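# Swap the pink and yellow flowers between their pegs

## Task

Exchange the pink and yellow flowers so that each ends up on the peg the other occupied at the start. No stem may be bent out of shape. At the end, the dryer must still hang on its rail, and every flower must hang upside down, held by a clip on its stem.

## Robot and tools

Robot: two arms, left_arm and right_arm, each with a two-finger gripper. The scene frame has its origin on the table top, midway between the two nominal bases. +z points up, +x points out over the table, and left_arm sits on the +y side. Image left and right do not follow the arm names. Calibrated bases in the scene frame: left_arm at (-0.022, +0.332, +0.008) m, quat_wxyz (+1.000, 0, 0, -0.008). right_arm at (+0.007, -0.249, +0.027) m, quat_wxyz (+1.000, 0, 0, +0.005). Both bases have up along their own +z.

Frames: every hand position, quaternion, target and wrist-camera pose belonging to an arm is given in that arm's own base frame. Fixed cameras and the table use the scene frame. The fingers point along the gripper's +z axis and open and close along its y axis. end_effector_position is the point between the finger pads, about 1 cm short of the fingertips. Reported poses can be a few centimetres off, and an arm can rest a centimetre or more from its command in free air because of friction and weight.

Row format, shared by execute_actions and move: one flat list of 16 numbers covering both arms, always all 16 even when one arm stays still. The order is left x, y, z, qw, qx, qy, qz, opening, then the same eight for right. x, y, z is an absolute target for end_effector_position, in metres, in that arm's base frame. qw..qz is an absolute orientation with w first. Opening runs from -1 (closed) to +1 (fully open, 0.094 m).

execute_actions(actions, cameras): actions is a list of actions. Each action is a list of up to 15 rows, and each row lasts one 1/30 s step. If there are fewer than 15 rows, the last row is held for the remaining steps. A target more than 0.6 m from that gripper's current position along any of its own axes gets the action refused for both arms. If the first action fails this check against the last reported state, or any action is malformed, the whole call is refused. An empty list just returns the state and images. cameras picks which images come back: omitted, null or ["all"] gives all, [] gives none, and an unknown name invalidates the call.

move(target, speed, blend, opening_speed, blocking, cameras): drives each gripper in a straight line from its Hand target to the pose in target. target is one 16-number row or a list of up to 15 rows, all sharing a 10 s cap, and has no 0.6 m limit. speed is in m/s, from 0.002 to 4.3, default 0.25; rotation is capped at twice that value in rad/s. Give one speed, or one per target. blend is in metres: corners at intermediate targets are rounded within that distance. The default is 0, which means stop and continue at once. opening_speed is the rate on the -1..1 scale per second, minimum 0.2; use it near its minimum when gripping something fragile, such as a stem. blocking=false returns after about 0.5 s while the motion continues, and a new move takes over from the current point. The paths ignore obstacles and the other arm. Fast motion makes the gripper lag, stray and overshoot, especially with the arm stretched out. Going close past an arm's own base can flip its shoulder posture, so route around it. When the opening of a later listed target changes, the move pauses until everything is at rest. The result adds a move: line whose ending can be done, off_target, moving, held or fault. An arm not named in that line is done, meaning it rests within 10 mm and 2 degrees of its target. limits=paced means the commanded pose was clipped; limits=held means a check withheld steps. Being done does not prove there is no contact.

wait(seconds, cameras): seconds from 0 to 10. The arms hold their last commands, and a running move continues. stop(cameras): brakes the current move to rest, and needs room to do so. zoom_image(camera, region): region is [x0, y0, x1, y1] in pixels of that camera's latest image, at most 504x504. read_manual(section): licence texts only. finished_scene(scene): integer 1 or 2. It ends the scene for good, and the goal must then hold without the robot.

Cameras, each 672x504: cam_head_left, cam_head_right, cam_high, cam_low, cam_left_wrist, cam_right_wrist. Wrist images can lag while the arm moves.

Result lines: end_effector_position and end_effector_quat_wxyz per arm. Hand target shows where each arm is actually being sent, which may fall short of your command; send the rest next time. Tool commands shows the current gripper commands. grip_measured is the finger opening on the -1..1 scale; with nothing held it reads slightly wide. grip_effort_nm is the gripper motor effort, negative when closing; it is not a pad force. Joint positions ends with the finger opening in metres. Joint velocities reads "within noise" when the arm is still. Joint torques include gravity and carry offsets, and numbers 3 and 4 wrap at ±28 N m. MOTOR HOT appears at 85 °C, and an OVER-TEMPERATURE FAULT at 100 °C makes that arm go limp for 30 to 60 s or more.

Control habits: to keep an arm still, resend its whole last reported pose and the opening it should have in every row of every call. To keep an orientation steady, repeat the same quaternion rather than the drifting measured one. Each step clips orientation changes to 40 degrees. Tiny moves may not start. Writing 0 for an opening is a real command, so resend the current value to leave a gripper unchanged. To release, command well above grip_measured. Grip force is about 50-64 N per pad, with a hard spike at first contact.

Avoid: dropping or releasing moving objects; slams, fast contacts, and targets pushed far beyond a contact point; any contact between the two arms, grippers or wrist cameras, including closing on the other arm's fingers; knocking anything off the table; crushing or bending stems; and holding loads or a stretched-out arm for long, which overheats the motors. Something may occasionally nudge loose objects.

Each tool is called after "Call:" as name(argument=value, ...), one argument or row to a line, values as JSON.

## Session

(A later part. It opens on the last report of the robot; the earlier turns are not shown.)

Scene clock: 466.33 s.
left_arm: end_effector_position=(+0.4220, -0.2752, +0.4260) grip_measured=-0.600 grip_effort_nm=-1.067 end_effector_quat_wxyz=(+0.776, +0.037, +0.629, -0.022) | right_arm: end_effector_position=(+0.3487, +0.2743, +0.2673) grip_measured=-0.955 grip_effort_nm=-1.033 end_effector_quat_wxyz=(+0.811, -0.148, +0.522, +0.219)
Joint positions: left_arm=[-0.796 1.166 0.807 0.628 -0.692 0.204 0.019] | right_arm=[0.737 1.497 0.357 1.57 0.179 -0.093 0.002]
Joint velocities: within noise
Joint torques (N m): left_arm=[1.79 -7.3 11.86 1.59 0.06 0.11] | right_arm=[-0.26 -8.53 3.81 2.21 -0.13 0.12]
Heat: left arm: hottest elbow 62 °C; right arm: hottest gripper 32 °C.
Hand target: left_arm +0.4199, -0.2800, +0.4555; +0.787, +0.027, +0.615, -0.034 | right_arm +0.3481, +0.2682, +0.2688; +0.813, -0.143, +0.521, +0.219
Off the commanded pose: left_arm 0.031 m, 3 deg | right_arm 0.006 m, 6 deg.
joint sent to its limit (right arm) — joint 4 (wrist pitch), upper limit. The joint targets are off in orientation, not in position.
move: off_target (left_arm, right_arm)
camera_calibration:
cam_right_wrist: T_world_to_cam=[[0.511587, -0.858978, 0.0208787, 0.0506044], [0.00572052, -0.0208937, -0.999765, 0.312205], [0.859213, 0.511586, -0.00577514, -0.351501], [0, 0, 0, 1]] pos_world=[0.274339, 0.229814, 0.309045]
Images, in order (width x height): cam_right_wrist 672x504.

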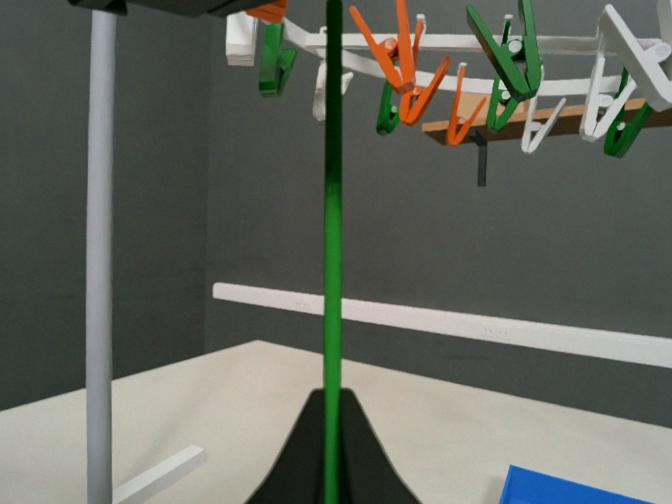

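Call:
wait(
  seconds=0.1,
  cameras=["cam_high","cam_low"],
)

Call:
zoom_image(
  camera="cam_low",
  region=[190, 90, 390, 240],
)

Call:
zoom_image(
  camera="cam_high",
  region=[180, 60, 380, 210],
)

Scene clock: 471.20 s.
left_arm: end_effector_position=(+0.4220, -0.2752, +0.4260) grip_measured=-0.600 grip_effort_nm=-1.067 end_effector_quat_wxyz=(+0.776, +0.037, +0.629, -0.022) | right_arm: end_effector_position=(+0.3488, +0.2742, +0.2673) grip_measured=-0.955 grip_effort_nm=-1.028 end_effector_quat_wxyz=(+0.811, -0.148, +0.523, +0.219)
Joint positions: left_arm=[-0.796 1.166 0.807 0.628 -0.692 0.204 0.019] | right_arm=[0.736 1.497 0.357 1.57 0.179 -0.093 0.002]
Joint velocities: within noise
Joint torques (N m): left_arm=[1.85 -7.24 11.85 1.58 0.06 0.11] | right_arm=[-0.09 -8.47 3.78 2.17 -0.11 0.11]
Heat: left arm: hottest elbow 62 °C; right arm: hottest gripper 32 °C.
Hand target: left_arm +0.4199, -0.2800, +0.4555; +0.787, +0.027, +0.615, -0.034 | right_arm +0.3481, +0.2681, +0.2688; +0.813, -0.143, +0.521, +0.219
Tool commands: left_gripper/opening=-0.9 right_gripper/opening=-0.97
Off the commanded pose: left_arm 0.031 m, 3 deg | right_arm 0.006 m, 6 deg.
wait: 0.10 s; at rest from the start
Images, in order (width x height): cam_high 672x504, cam_low 672x504.

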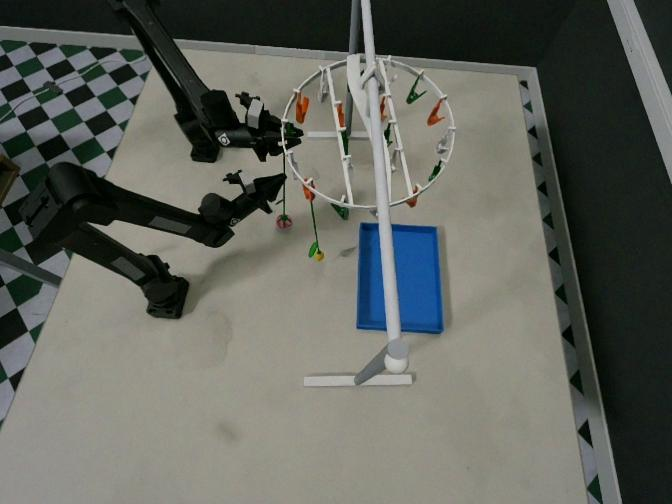

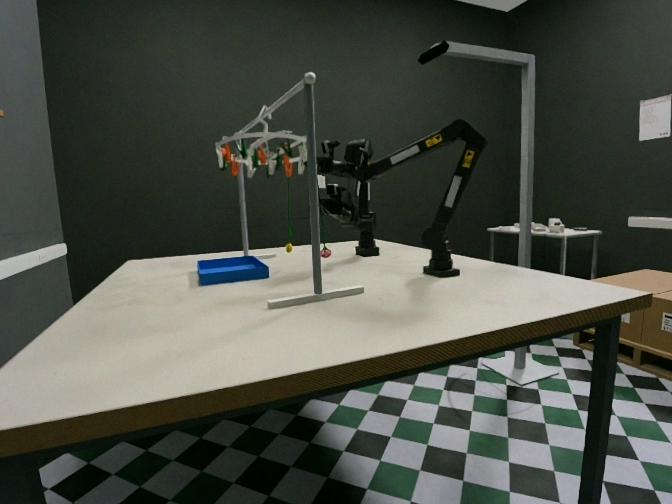

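Scaled by 2.520 from the camera's 672x504 image, which has a finer 960x720 frame.

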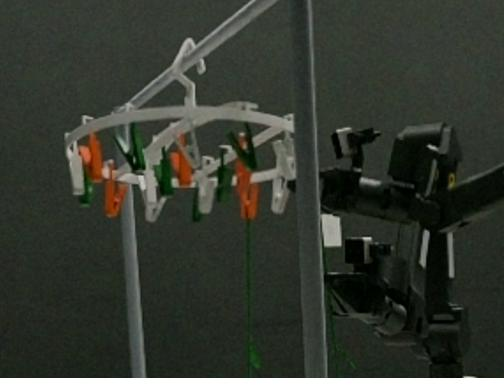

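Scaled by 2.520 from the camera's 672x504 image, which has a finer 960x720 frame.

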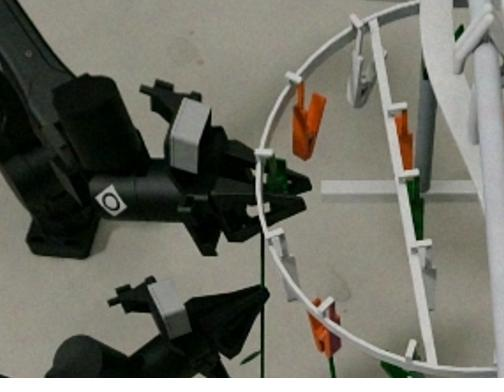

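Call:
move(
  target=[
    [0.421,-0.281,0.456,0.7873,0.0268,0.6151,-0.0344,-0.9,0.348,0.268,0.245,0.8365,-0.1294,0.483,0.2241,-0.97],
    [0.421,-0.281,0.456,0.7873,0.0268,0.6151,-0.0344,-0.9,0.375,0.266,0.245,0.8365,-0.1294,0.483,0.2241,-0.97],
    [0.421,-0.281,0.456,0.7873,0.0268,0.6151,-0.0344,-0.9,0.375,0.266,0.265,0.8365,-0.1294,0.483,0.2241,-0.97],
  ],
  speed=0.08,
  cameras=["cam_right_wrist","cam_high"],
)

Call:
zoom_image(
  camera="cam_high",
  region=[230, 80, 350, 200],
)

Scene clock: 491.50 s.
left_arm: end_effector_position=(+0.4220, -0.2752, +0.4260) grip_measured=-0.600 grip_effort_nm=-1.067 end_effector_quat_wxyz=(+0.776, +0.037, +0.629, -0.022) | right_arm: end_effector_position=(+0.3670, +0.2648, +0.2483) grip_measured=-0.955 grip_effort_nm=-1.028 end_effector_quat_wxyz=(+0.801, -0.156, +0.538, +0.210)
Joint positions: left_arm=[-0.796 1.166 0.807 0.628 -0.692 0.204 0.019] | right_arm=[0.673 1.549 0.364 1.57 0.123 -0.076 0.002]
Joint velocities: within noise
Joint torques (N m): left_arm=[1.79 -7.3 11.85 1.61 0.05 0.11] | right_arm=[-0.21 -9.17 6.64 2.22 -0.11 0.19]
Heat: left arm: hottest elbow 62 °C; right arm: hottest gripper 32 °C.
Hand target: left_arm +0.4199, -0.2800, +0.4555; +0.787, +0.027, +0.615, -0.034 | right_arm +0.3745, +0.2656, +0.2656; +0.813, -0.142, +0.521, +0.219
Off the commanded pose: left_arm 0.031 m, 3 deg | right_arm 0.019 m, 8 deg.
joint sent to its limit (right arm) — joint 4 (wrist pitch), upper limit. The joint targets are off in orientation, not in position.
move: off_target (left_arm, right_arm)
camera_calibration:
cam_right_wrist: T_world_to_cam=[[0.506916, -0.861297, 0.0346869, 0.0322745], [-0.0227513, -0.0535948, -0.998304, 0.311623], [0.861695, 0.505267, -0.0467637, -0.351534], [0, 0, 0, 1]] pos_world=[0.293644, 0.222118, 0.293535]
Images, in order (width x height): cam_high 672x504, cam_right_wrist 672x504.

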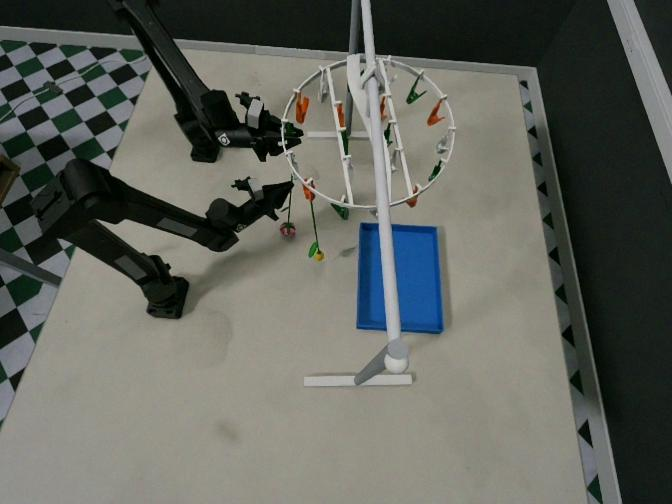

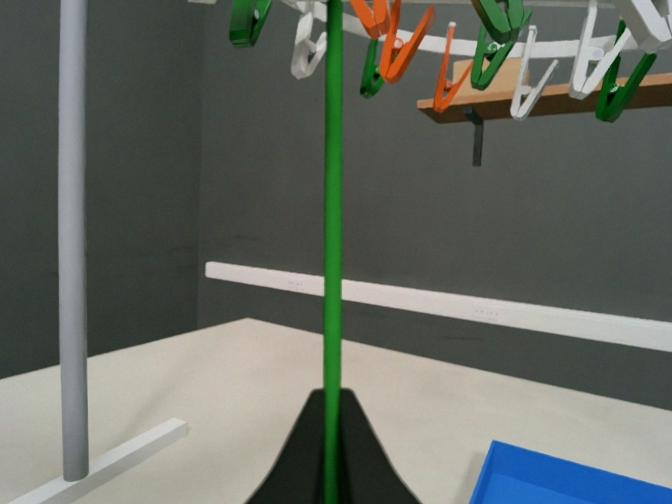

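Scaled by 4.200 from the camera's 672x504 image, which has a finer 960x720 frame.

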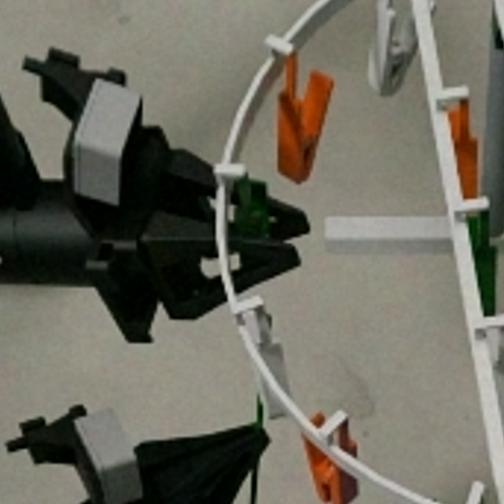

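Call:
move(
  target=[
    [0.421,-0.281,0.456,0.7873,0.0268,0.6151,-0.0344,-0.9,0.378,0.268,0.292,0.8365,-0.1294,0.483,0.2241,-0.97],
  ],
  speed=0.06,
  cameras=["cam_right_wrist"],
)

Call:
zoom_image(
  camera="cam_right_wrist",
  region=[200, 0, 500, 200],
)

Scene clock: 496.23 s.
left_arm: end_effector_position=(+0.4220, -0.2752, +0.4260) grip_measured=-0.600 grip_effort_nm=-1.067 end_effector_quat_wxyz=(+0.776, +0.037, +0.629, -0.022) | right_arm: end_effector_position=(+0.3702, +0.2672, +0.2736) grip_measured=-0.955 grip_effort_nm=-1.033 end_effector_quat_wxyz=(+0.817, -0.146, +0.514, +0.217)
Joint positions: left_arm=[-0.796 1.166 0.807 0.628 -0.692 0.204 0.019] | right_arm=[0.672 1.518 0.396 1.57 0.122 -0.076 0.002]
Joint velocities: within noise
Joint torques (N m): left_arm=[1.85 -7.3 11.84 1.58 0.06 0.11] | right_arm=[-0.15 -9.05 7.19 2.19 -0.11 0.12]
Heat: left arm: hottest elbow 62 °C; right arm: hottest gripper 32 °C.
Hand target: left_arm +0.4199, -0.2800, +0.4555; +0.787, +0.027, +0.615, -0.034 | right_arm +0.3773, +0.2675, +0.2924; +0.829, -0.133, +0.495, +0.223
Off the commanded pose: left_arm 0.031 m, 3 deg | right_arm 0.020 m, 5 deg.
joint sent to its limit (right arm) — joint 4 (wrist pitch), upper limit. The joint targets still meet the commanded pose.
move: off_target (left_arm, right_arm)
camera_calibration:
cam_right_wrist: T_world_to_cam=[[0.505913, -0.862176, 0.0265413, 0.0347574], [0.0265027, -0.0152183, -0.999533, 0.3089], [0.862177, 0.50638, 0.0151509, -0.371731], [0, 0, 0, 1]] pos_world=[0.294728, 0.222905, 0.313465]
Images, in order (width x height): cam_right_wrist 672x504.

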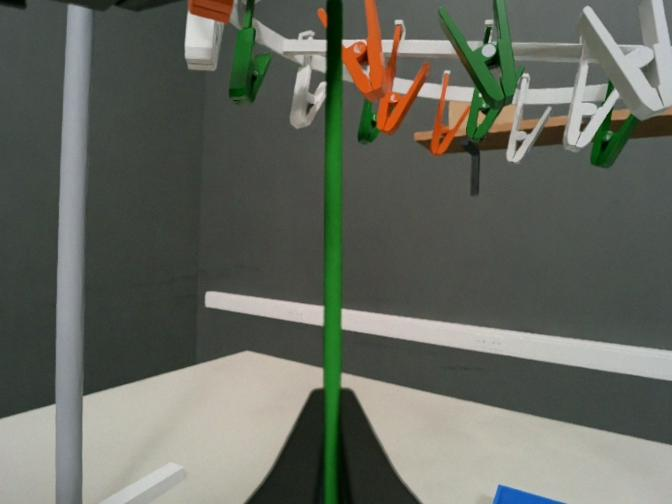

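Scaled by 1.680 from the camera's 672x504 image, which has a finer 960x720 frame.

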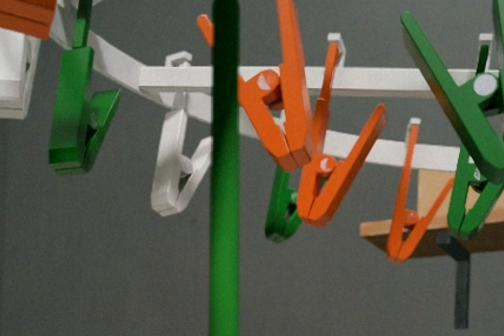

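Call:
move(
  target=[
    [0.421,-0.281,0.456,0.7873,0.0268,0.6151,-0.0344,-0.9,0.378,0.268,0.306,0.8365,-0.1294,0.483,0.2241,-0.97],
  ],
  speed=0.06,
  cameras=["cam_right_wrist","cam_high"],
)

Call:
zoom_image(
  camera="cam_right_wrist",
  region=[200, 0, 500, 200],
)

Call:
zoom_image(
  camera="cam_high",
  region=[230, 80, 350, 200],
)

Scene clock: 500.43 s.
left_arm: end_effector_position=(+0.4219, -0.2751, +0.4264) grip_measured=-0.600 grip_effort_nm=-1.062 end_effector_quat_wxyz=(+0.776, +0.036, +0.629, -0.022) | right_arm: end_effector_position=(+0.3695, +0.2667, +0.2840) grip_measured=-0.955 grip_effort_nm=-1.028 end_effector_quat_wxyz=(+0.823, -0.142, +0.504, +0.220)
Joint positions: left_arm=[-0.796 1.165 0.807 0.628 -0.692 0.204 0.019] | right_arm=[0.672 1.501 0.403 1.57 0.122 -0.076 0.002]
Joint velocities: within noise
Joint torques (N m): left_arm=[1.79 -7.24 11.82 1.57 0.06 0.11] | right_arm=[-0.21 -9.35 7.72 1.91 -0.1 0.09]
Heat: left arm: hottest elbow 62 °C; right arm: hottest gripper 32 °C.
Hand target: left_arm +0.4199, -0.2799, +0.4555; +0.787, +0.027, +0.615, -0.034 | right_arm +0.3771, +0.2674, +0.3060; +0.837, -0.130, +0.483, +0.224
Off the commanded pose: left_arm 0.030 m, 3 deg | right_arm 0.024 m, 3 deg.
move: off_target (left_arm, right_arm)
camera_calibration:
cam_right_wrist: T_world_to_cam=[[0.505729, -0.86238, 0.0232208, 0.0354631], [0.0460749, 0.000122042, -0.998938, 0.307893], [0.861461, 0.506262, 0.0397958, -0.377778], [0, 0, 0, 1]] pos_world=[0.293321, 0.2218, 0.321776]
Images, in order (width x height): cam_high 672x504, cam_right_wrist 672x504.

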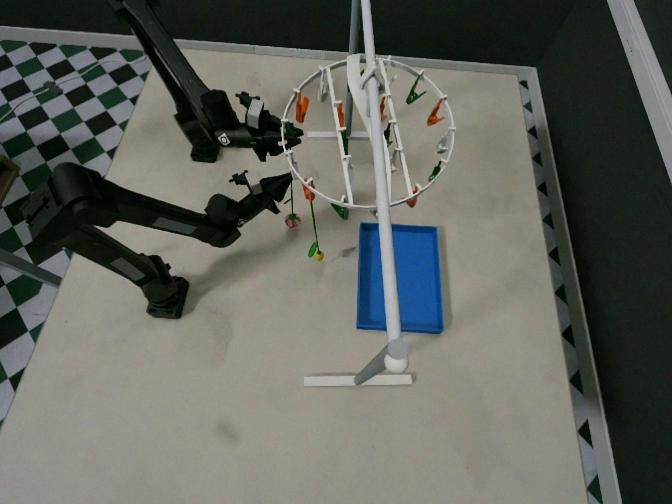

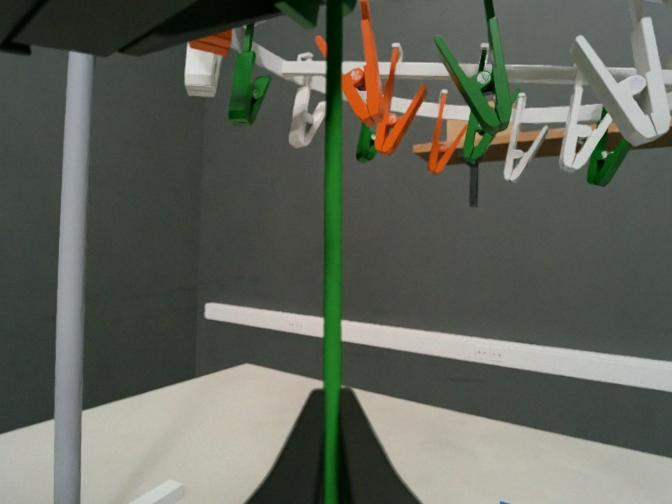

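Scaled by 1.680 from the camera's 672x504 image, which has a finer 960x720 frame.

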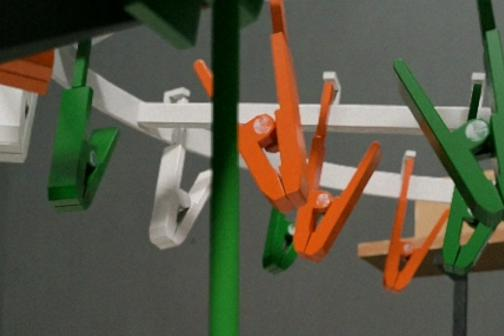

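Scaled by 4.200 from the camera's 672x504 image, which has a finer 960x720 frame.

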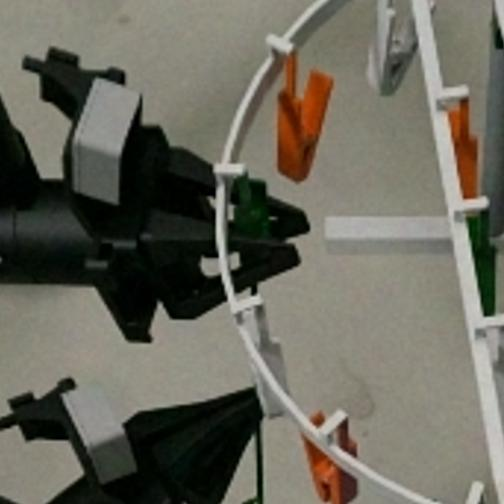

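Call:
move(
  target=[
    [0.421,-0.281,0.456,0.7873,0.0268,0.6151,-0.0344,-0.9,0.378,0.268,0.315,0.8365,-0.1294,0.483,0.2241,-0.97],
  ],
  speed=0.06,
  cameras=["cam_right_wrist"],
)

Call:
zoom_image(
  camera="cam_right_wrist",
  region=[200, 0, 500, 200],
)

Scene clock: 510.37 s.
left_arm: end_effector_position=(+0.4218, -0.2750, +0.4301) grip_measured=-0.600 grip_effort_nm=-1.067 end_effector_quat_wxyz=(+0.778, +0.034, +0.627, -0.024) | right_arm: end_effector_position=(+0.3691, +0.2664, +0.2885) grip_measured=-0.955 grip_effort_nm=-1.033 end_effector_quat_wxyz=(+0.821, -0.143, +0.507, +0.219)
Joint positions: left_arm=[-0.796 1.163 0.812 0.628 -0.692 0.204 0.019] | right_arm=[0.672 1.473 0.403 1.535 0.122 -0.076 0.002]
Joint velocities: within noise
Joint torques (N m): left_arm=[1.85 -7.12 11.55 1.57 0.06 0.11] | right_arm=[-0.15 -9.93 8.32 1.66 -0.11 0.1]
Heat: left arm: hottest elbow 64 °C; right arm: hottest gripper 32 °C.
Hand target: left_arm +0.4202, -0.2801, +0.4555; +0.787, +0.027, +0.615, -0.034 | right_arm +0.3768, +0.2672, +0.3149; +0.837, -0.130, +0.483, +0.224
Off the commanded pose: left_arm 0.027 m, 2 deg | right_arm 0.028 m, 4 deg.
move: off_target (left_arm, right_arm)
camera_calibration:
cam_right_wrist: T_world_to_cam=[[0.505897, -0.862254, 0.0242185, 0.0349567], [0.0403594, -0.00438485, -0.999176, 0.315745], [0.861649, 0.506457, 0.0325818, -0.375502], [0, 0, 0, 1]] pos_world=[0.293123, 0.221702, 0.326873]
Images, in order (width x height): cam_right_wrist 672x504.

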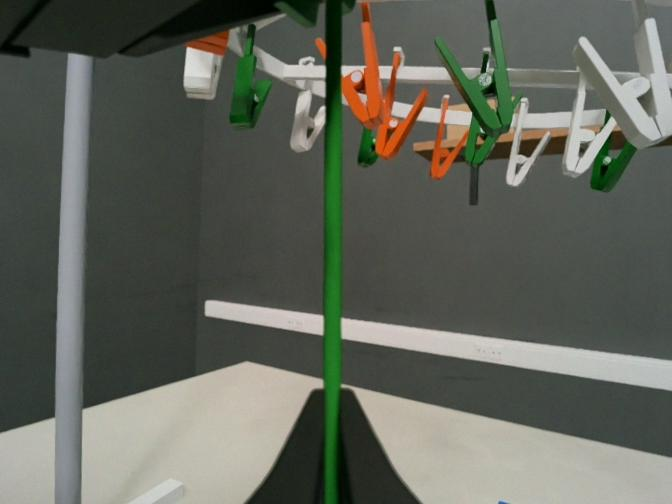

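Scaled by 1.680 from the camera's 672x504 image, which has a finer 960x720 frame.

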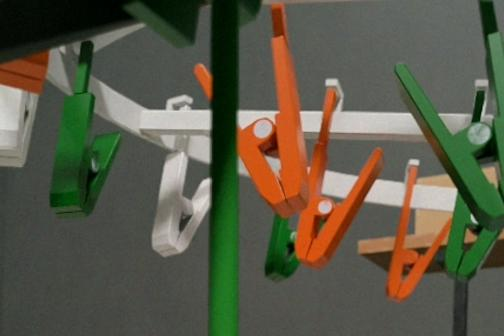

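Call:
move(
  target=[
    [0.421,-0.281,0.456,0.7873,0.0268,0.6151,-0.0344,-0.9,0.378,0.268,0.293,0.8365,-0.1294,0.483,0.2241,-0.97],
  ],
  speed=0.06,
  cameras=["cam_right_wrist","cam_high"],
)

Call:
zoom_image(
  camera="cam_right_wrist",
  region=[260, 0, 420, 100],
)

Call:
zoom_image(
  camera="cam_high",
  region=[260, 100, 330, 160],
)

Scene clock: 513.80 s.
left_arm: end_effector_position=(+0.4214, -0.2751, +0.4304) grip_measured=-0.600 grip_effort_nm=-1.062 end_effector_quat_wxyz=(+0.778, +0.035, +0.627, -0.024) | right_arm: end_effector_position=(+0.3695, +0.2668, +0.2842) grip_measured=-0.955 grip_effort_nm=-1.028 end_effector_quat_wxyz=(+0.823, -0.143, +0.505, +0.219)
Joint positions: left_arm=[-0.797 1.163 0.812 0.628 -0.692 0.204 0.019] | right_arm=[0.672 1.498 0.403 1.565 0.122 -0.076 0.002]
Joint velocities: within noise
Joint torques (N m): left_arm=[1.85 -7.06 11.55 1.55 0.06 0.11] | right_arm=[-0.09 -7.06 7.02 2.3 -0.1 0.12]
Heat: left arm: hottest elbow 63 °C; right arm: hottest gripper 32 °C.
Hand target: left_arm +0.4201, -0.2802, +0.4557; +0.787, +0.027, +0.615, -0.034 | right_arm +0.3777, +0.2678, +0.2934; +0.830, -0.133, +0.494, +0.223
Off the commanded pose: left_arm 0.026 m, 2 deg | right_arm 0.012 m, 3 deg.
joint sent to its limit (right arm) — joint 4 (wrist pitch), upper limit. The joint targets still meet the commanded pose.
move: off_target (left_arm, right_arm)
camera_calibration:
cam_right_wrist: T_world_to_cam=[[0.505829, -0.862313, 0.0234993, 0.0353581], [0.044575, -0.00107691, -0.999005, 0.308915], [0.861481, 0.506374, 0.0378929, -0.377346], [0, 0, 0, 1]] pos_world=[0.293421, 0.2219, 0.322075]
Images, in order (width x height): cam_high 672x504, cam_right_wrist 672x504.

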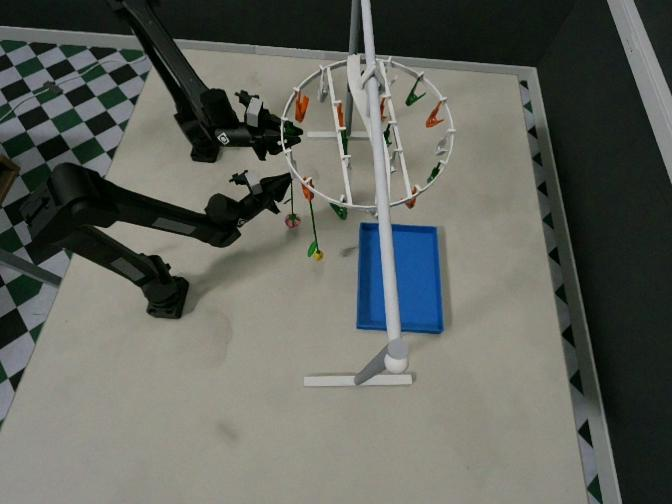

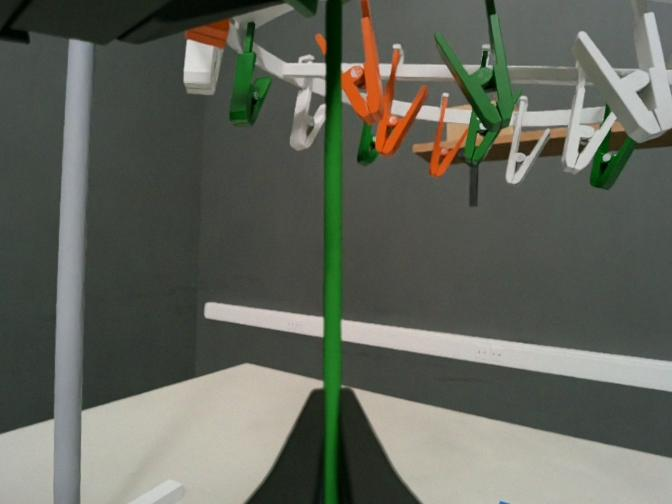

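Scaled by 3.150 from the camera's 672x504 image, which has a finer 960x720 frame.

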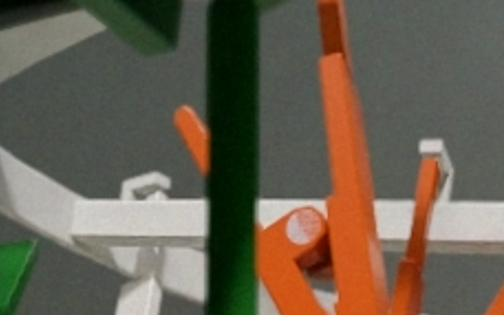

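Scaled by 7.200 from the camera's 672x504 image, which has a finer 960x720 frame.

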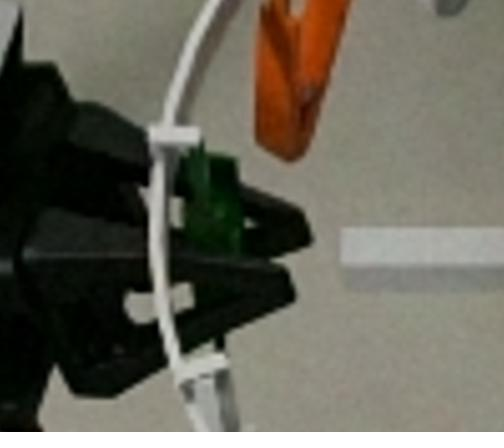

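Call:
move(
  target=[
    [0.421,-0.281,0.456,0.7873,0.0268,0.6151,-0.0344,-0.3,0.378,0.268,0.293,0.8365,-0.1294,0.483,0.2241,-0.97],
  ],
  speed=0.06,
  opening_speed=0.3,
  cameras=["cam_right_wrist","cam_left_wrist"],
)

Call:
zoom_image(
  camera="cam_right_wrist",
  region=[260, 0, 420, 100],
)

Scene clock: 520.20 s.
left_arm: end_effector_position=(+0.4214, -0.2751, +0.4304) grip_measured=-0.303 grip_effort_nm=0.046 end_effector_quat_wxyz=(+0.778, +0.035, +0.627, -0.024) | right_arm: end_effector_position=(+0.3695, +0.2666, +0.2845) grip_measured=-0.955 grip_effort_nm=-1.033 end_effector_quat_wxyz=(+0.823, -0.142, +0.504, +0.219)
Joint positions: left_arm=[-0.797 1.163 0.812 0.628 -0.692 0.204 0.033] | right_arm=[0.672 1.498 0.403 1.567 0.122 -0.076 0.002]
Joint velocities: within noise
Joint torques (N m): left_arm=[1.85 -7.06 11.55 1.57 0.06 0.11] | right_arm=[-0.32 -7.06 6.97 2.28 -0.1 0.11]
Heat: left arm: hottest elbow 63 °C; right arm: hottest gripper 32 °C.
Hand target: left_arm +0.4201, -0.2802, +0.4557; +0.787, +0.027, +0.615, -0.034 | right_arm +0.3778, +0.2677, +0.2934; +0.830, -0.133, +0.494, +0.223
Off the commanded pose: left_arm 0.026 m, 2 deg | right_arm 0.012 m, 3 deg.
joint sent to its limit (right arm) — joint 4 (wrist pitch), upper limit. The joint targets still meet the commanded pose.
move: off_target (left_arm, right_arm)
camera_calibration:
cam_left_wrist: T_world_to_cam=[[-0.0730596, -0.996697, -0.0354732, -0.228303], [-0.216412, 0.0505642, -0.974992, 0.563443], [0.973565, -0.0635557, -0.219392, -0.242913], [0, 0, 0, 1]] pos_world=[0.341748, -0.271477, 0.487961]
cam_right_wrist: T_world_to_cam=[[0.505429, -0.862552, 0.0233335, 0.0354549], [0.0454408, -0.000396842, -0.998967, 0.308702], [0.861671, 0.505968, 0.0389945, -0.377486], [0, 0, 0, 1]] pos_world=[0.293321, 0.2217, 0.322276]
Images, in order (width x height): cam_left_wrist 672x504, cam_right_wrist 672x504.

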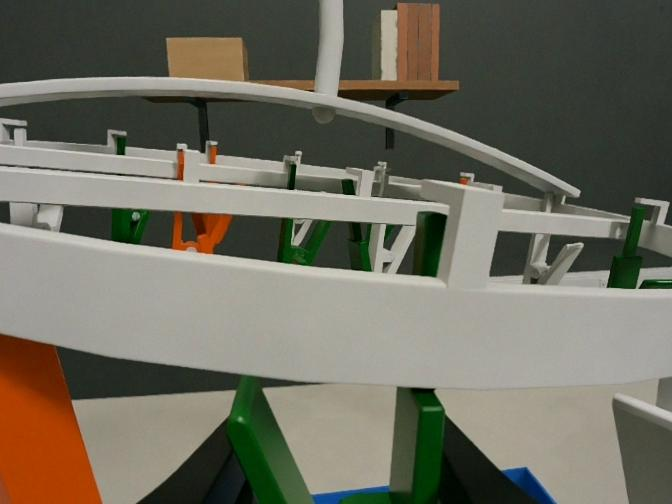

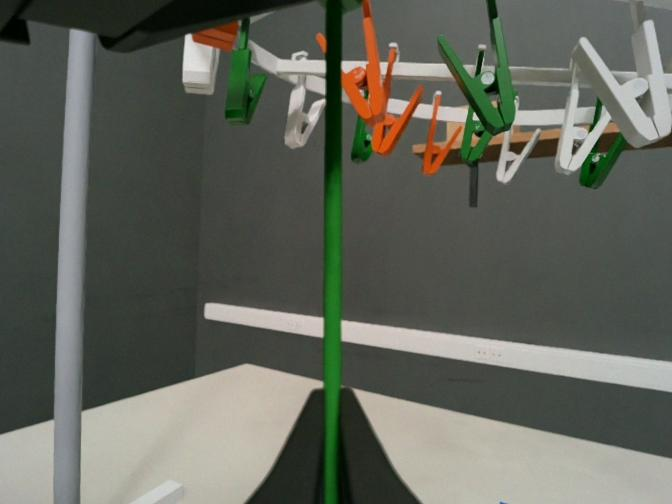

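Scaled by 3.150 from the camera's 672x504 image, which has a finer 960x720 frame.

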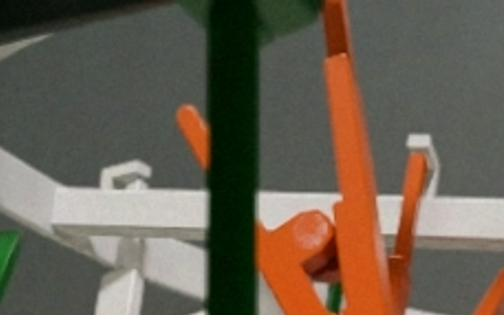

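Call:
move(
  target=[
    [0.325,-0.270,0.445,0.7873,0.0268,0.6151,-0.0344,-0.3,0.378,0.268,0.293,0.8365,-0.1294,0.483,0.2241,-0.97],
  ],
  speed=0.08,
  opening_speed=0.3,
  cameras=["cam_right_wrist","cam_left_wrist","cam_head_right"],
)

Call:
zoom_image(
  camera="cam_right_wrist",
  region=[260, 0, 420, 100],
)

Scene clock: 525.67 s.
left_arm: end_effector_position=(+0.3302, -0.2714, +0.4365) grip_measured=-0.302 grip_effort_nm=0.051 end_effector_quat_wxyz=(+0.782, +0.032, +0.622, -0.028) | right_arm: end_effector_position=(+0.3695, +0.2666, +0.2845) grip_measured=-0.955 grip_effort_nm=-1.033 end_effector_quat_wxyz=(+0.823, -0.142, +0.504, +0.219)
Joint positions: left_arm=[-1.003 0.987 0.69 0.657 -0.884 0.299 0.033] | right_arm=[0.672 1.498 0.403 1.567 0.122 -0.076 0.002]
Joint velocities: within noise
Joint torques (N m): left_arm=[1.85 -5.25 8.57 2.44 0.11 0.14] | right_arm=[-0.15 -7.24 7.04 2.26 -0.1 0.12]
Heat: left arm: hottest elbow 62 °C; right arm: hottest gripper 32 °C.
Hand target: left_arm +0.3251, -0.2700, +0.4448; +0.787, +0.027, +0.615, -0.034 | right_arm +0.3778, +0.2677, +0.2934; +0.830, -0.133, +0.494, +0.223
Off the commanded pose: left_arm 0.010 m, 1 deg | right_arm 0.012 m, 3 deg.
joint sent to its limit (right arm) — joint 4 (wrist pitch), upper limit. The joint targets still meet the commanded pose.
move: off_target (right_arm)
camera_calibration:
cam_left_wrist: T_world_to_cam=[[-0.0747884, -0.996824, -0.0273561, -0.233955], [-0.204754, 0.0421989, -0.977903, 0.544574], [0.975952, -0.0675346, -0.20726, -0.159685], [0, 0, 0, 1]] pos_world=[0.249851, -0.266977, 0.493045]
cam_right_wrist: T_world_to_cam=[[0.505429, -0.862552, 0.0233335, 0.0354549], [0.0454408, -0.000396842, -0.998967, 0.308702], [0.861671, 0.505968, 0.0389945, -0.377486], [0, 0, 0, 1]] pos_world=[0.293321, 0.2217, 0.322276]
Images, in order (width x height): cam_head_right 672x504, cam_left_wrist 672x504, cam_right_wrist 672x504.

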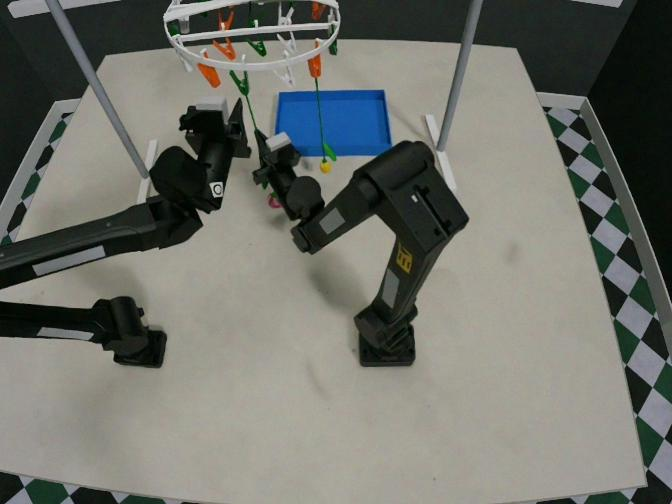

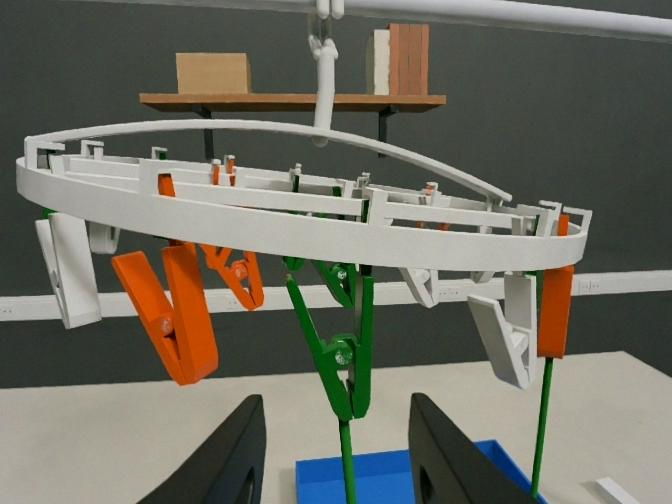

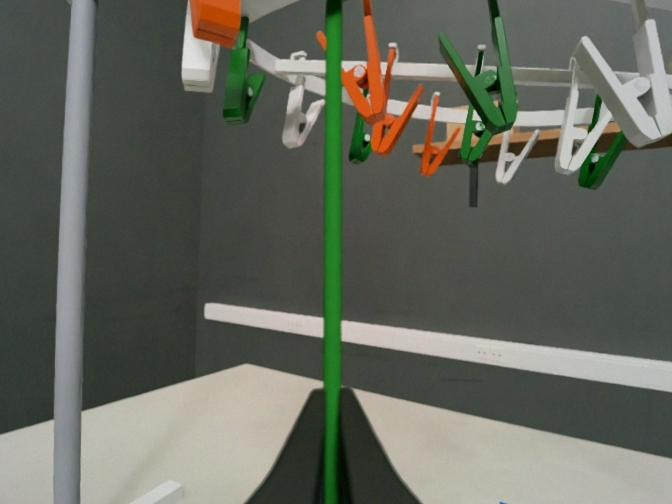

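Scaled by 3.150 from the camera's 672x504 image, which has a finer 960x720 frame.

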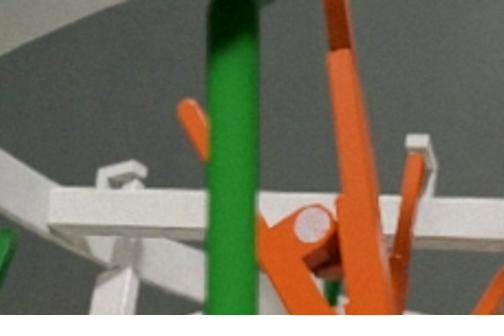

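Call:
move(
  target=[0.325,-0.270,0.445,0.7873,0.0268,0.6151,-0.0344,-0.3,0.378,0.268,0.293,0.8365,-0.1294,0.483,0.2241,-0.6],
  opening_speed=0.3,
  cameras=["cam_right_wrist"],
)

Call:
move(
  target=[0.325,-0.270,0.445,0.7873,0.0268,0.6151,-0.0344,-0.3,0.292,0.218,0.287,0.8365,-0.1294,0.483,0.2241,-0.6],
  speed=0.1,
  cameras=["cam_right_wrist","cam_left_wrist","cam_head_right"],
)

Scene clock: 548.77 s.
left_arm: end_effector_position=(+0.3302, -0.2713, +0.4365) grip_measured=-0.302 grip_effort_nm=0.046 end_effector_quat_wxyz=(+0.782, +0.032, +0.622, -0.027) | right_arm: end_effector_position=(+0.3695, +0.2666, +0.2845) grip_measured=-0.602 grip_effort_nm=0.081 end_effector_quat_wxyz=(+0.823, -0.142, +0.504, +0.219)
Joint positions: left_arm=[-1.003 0.987 0.69 0.657 -0.885 0.3 0.033] | right_arm=[0.672 1.498 0.403 1.567 0.122 -0.076 0.019]
Joint velocities: within noise
Joint torques (N m): left_arm=[1.85 -5.25 8.59 2.4 0.11 0.17] | right_arm=[-0.21 -7.3 6.97 2.32 -0.1 0.13]
Heat: left arm: hottest elbow 60 °C; right arm: hottest elbow 32 °C.
Hand target: left_arm +0.3251, -0.2700, +0.4449; +0.787, +0.027, +0.615, -0.034 | right_arm +0.3778, +0.2677, +0.2934; +0.830, -0.133, +0.494, +0.223
Off the commanded pose: left_arm 0.010 m, 1 deg | right_arm 0.012 m, 3 deg.
joint sent to its limit (right arm) — joint 4 (wrist pitch), upper limit. The joint targets still meet the commanded pose.
move: off_target (right_arm)
camera_calibration:
cam_right_wrist: T_world_to_cam=[[0.505429, -0.862552, 0.0233335, 0.0354549], [0.0454408, -0.000396842, -0.998967, 0.308702], [0.861671, 0.505968, 0.0389945, -0.377486], [0, 0, 0, 1]] pos_world=[0.293321, 0.2217, 0.322276]
Images, in order (width x height): cam_right_wrist 672x504.

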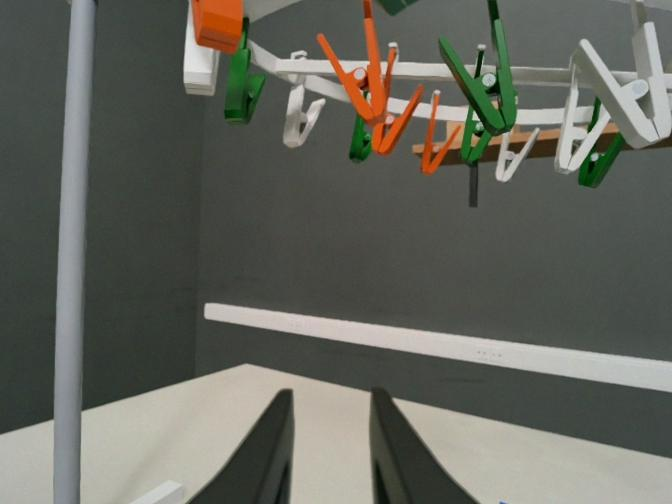

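Scene clock: 550.23 s.
left_arm: end_effector_position=(+0.3302, -0.2713, +0.4365) grip_measured=-0.302 grip_effort_nm=0.046 end_effector_quat_wxyz=(+0.782, +0.032, +0.622, -0.027) | right_arm: end_effector_position=(+0.2979, +0.2183, +0.2872) grip_measured=-0.601 grip_effort_nm=0.071 end_effector_quat_wxyz=(+0.823, -0.131, +0.504, +0.225)
Joint positions: left_arm=[-1.003 0.987 0.69 0.657 -0.885 0.3 0.033] | right_arm=[0.713 1.269 0.184 1.567 0.171 -0.076 0.019]
Joint velocities: within noise
Joint torques (N m): left_arm=[1.85 -5.25 8.59 2.4 0.11 0.17] | right_arm=[1.61 -4.37 4 2.21 0.03 -0.14]
Heat: left arm: hottest elbow 60 °C; right arm: hottest elbow 32 °C.
Hand target: left_arm +0.3251, -0.2700, +0.4449; +0.787, +0.027, +0.615, -0.034 | right_arm +0.2921, +0.2179, +0.2876; +0.826, -0.136, +0.500, +0.222
Off the commanded pose: left_arm 0.010 m, 1 deg | right_arm 0.006 m, 3 deg.
joint sent to its limit (right arm) — joint 4 (wrist pitch), upper limit. The joint targets still meet the commanded pose.
move: off_target (right_arm)
camera_calibration:
cam_left_wrist: T_world_to_cam=[[-0.0741867, -0.99684, -0.0283927, -0.233699], [-0.204811, 0.0430943, -0.977852, 0.544806], [0.975986, -0.0667285, -0.207361, -0.159436], [0, 0, 0, 1]] pos_world=[0.249852, -0.267078, 0.493044]
cam_right_wrist: T_world_to_cam=[[0.503167, -0.864189, -0.000478558, 0.0378638], [0.0396924, 0.0236637, -0.998932, 0.311112], [0.863277, 0.50261, 0.0462085, -0.293326], [0, 0, 0, 1]] pos_world=[0.221821, 0.172788, 0.324352]
Images, in order (width x height): cam_head_right 672x504, cam_left_wrist 672x504, cam_right_wrist 672x504.

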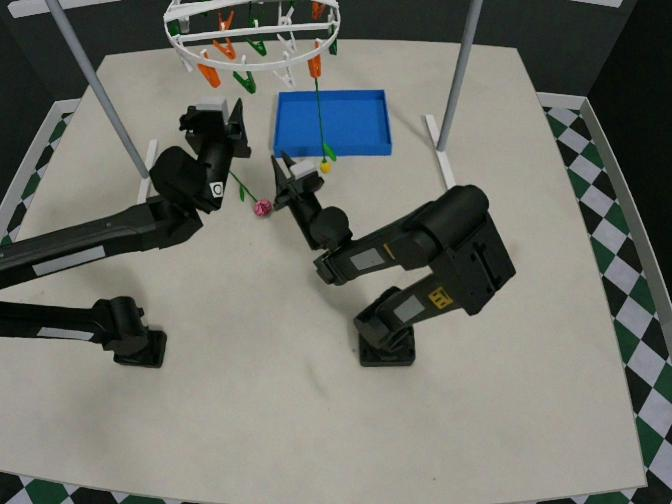

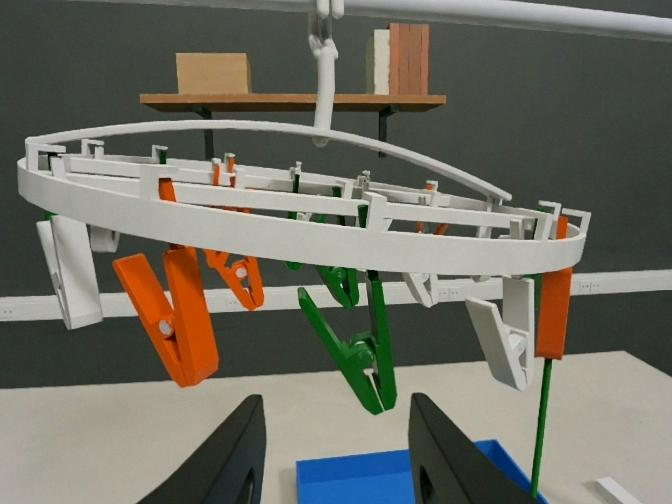

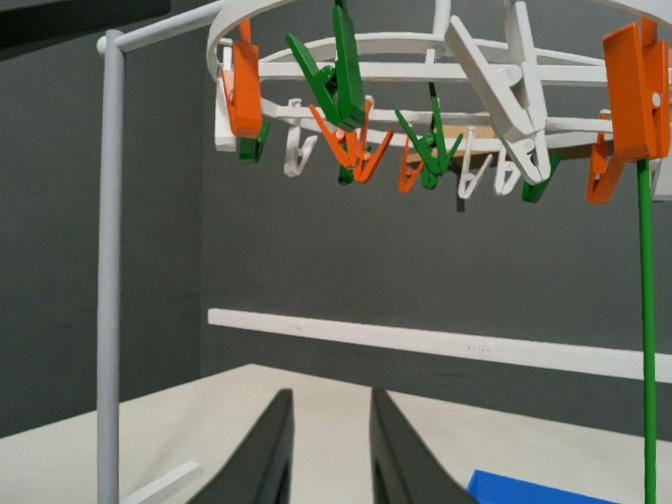

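Call:
execute_actions(
  actions=[],
)

Call:
zoom_image(
  camera="cam_head_right",
  region=[180, 130, 350, 258],
)

Scene clock: 551.73 s.
left_arm: end_effector_position=(+0.3302, -0.2713, +0.4365) grip_measured=-0.302 grip_effort_nm=0.046 end_effector_quat_wxyz=(+0.782, +0.032, +0.622, -0.027) | right_arm: end_effector_position=(+0.2978, +0.2184, +0.2871) grip_measured=-0.601 grip_effort_nm=0.076 end_effector_quat_wxyz=(+0.823, -0.131, +0.504, +0.225)
Joint positions: left_arm=[-1.003 0.987 0.69 0.657 -0.885 0.3 0.033] | right_arm=[0.713 1.269 0.183 1.567 0.171 -0.077 0.019]
Joint velocities: within noise
Joint torques (N m): left_arm=[1.85 -5.25 8.59 2.4 0.11 0.17] | right_arm=[1.2 -4.37 4.01 2.19 0.03 -0.13]
Heat: left arm: hottest elbow 60 °C; right arm: hottest elbow 32 °C.
Hand target: left_arm +0.3251, -0.2700, +0.4449; +0.787, +0.027, +0.615, -0.034 | right_arm +0.2921, +0.2179, +0.2876; +0.826, -0.136, +0.500, +0.223
Tool commands: left_gripper/opening=-0.3 right_gripper/opening=-0.6
Off the commanded pose: left_arm 0.010 m, 1 deg | right_arm 0.006 m, 3 deg.
camera_calibration:
cam_left_wrist: T_world_to_cam=[[-0.0741867, -0.99684, -0.0283927, -0.233699], [-0.204811, 0.0430943, -0.977852, 0.544806], [0.975986, -0.0667285, -0.207361, -0.159436], [0, 0, 0, 1]] pos_world=[0.249852, -0.267078, 0.493044]
cam_right_wrist: T_world_to_cam=[[0.503342, -0.864088, -0.0000000963, 0.0377029], [0.0396635, 0.0231046, -0.998946, 0.311125], [0.863177, 0.502811, 0.0459023, -0.293148], [0, 0, 0, 1]] pos_world=[0.221721, 0.172788, 0.324253]

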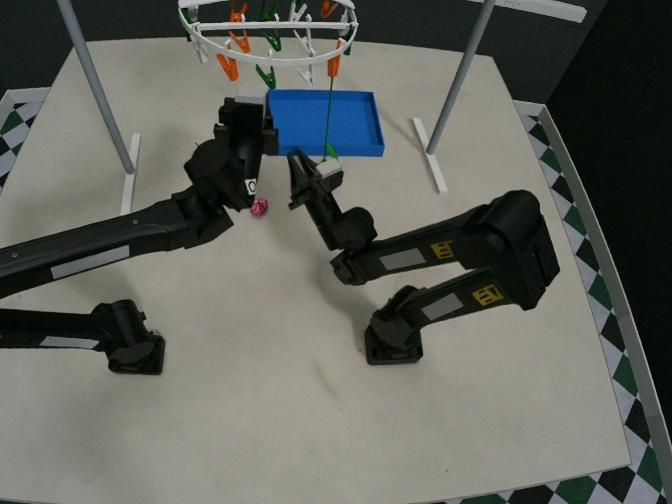

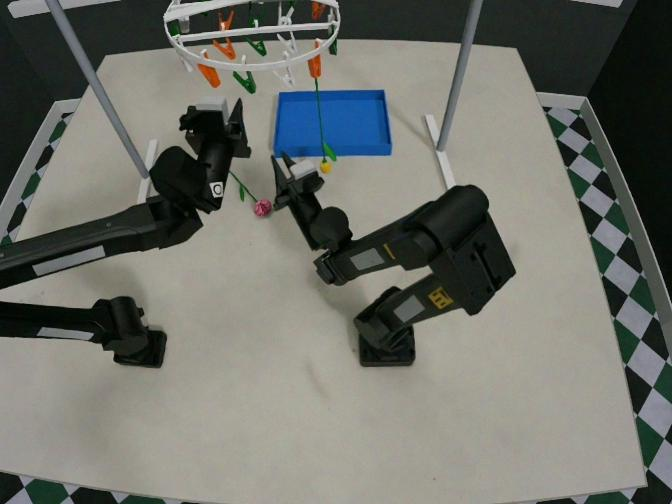

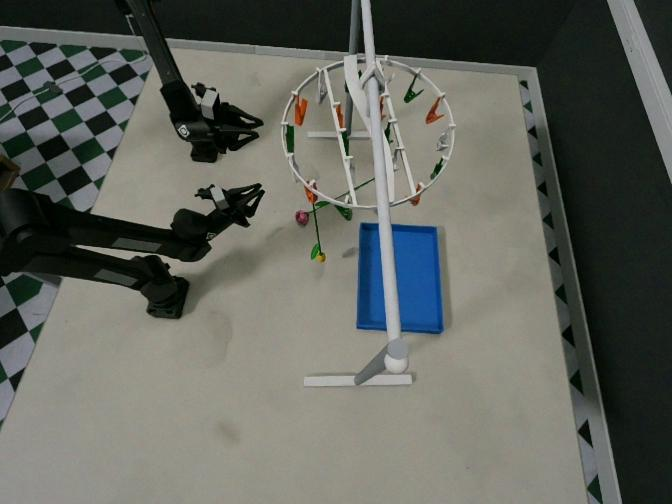

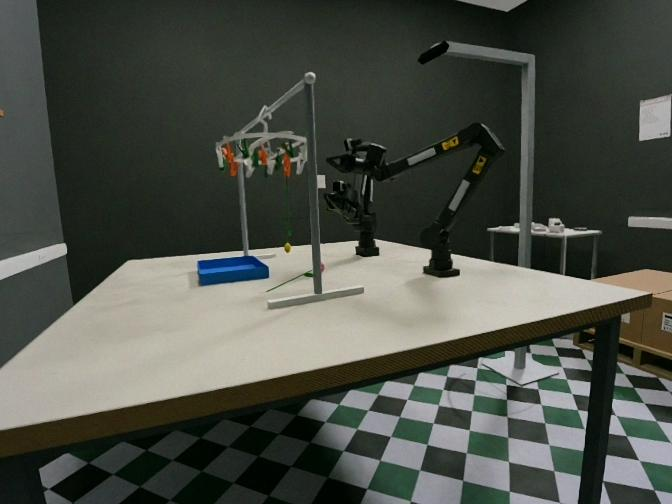

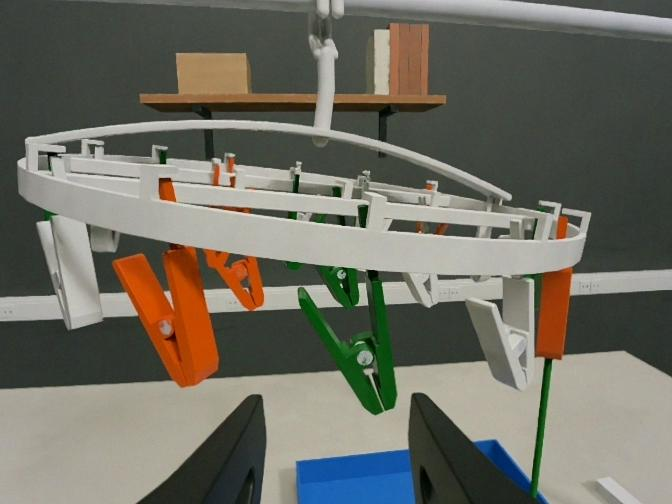

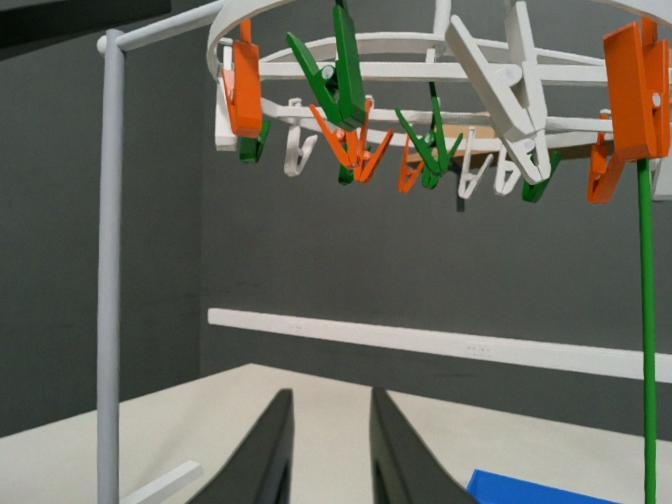

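Scaled by 2.965 from the camera's 672x504 image, which has a finer 960x720 frame.

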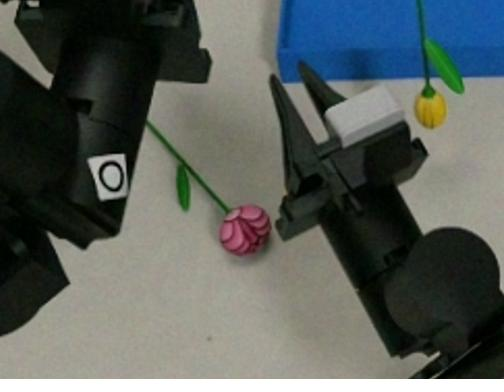

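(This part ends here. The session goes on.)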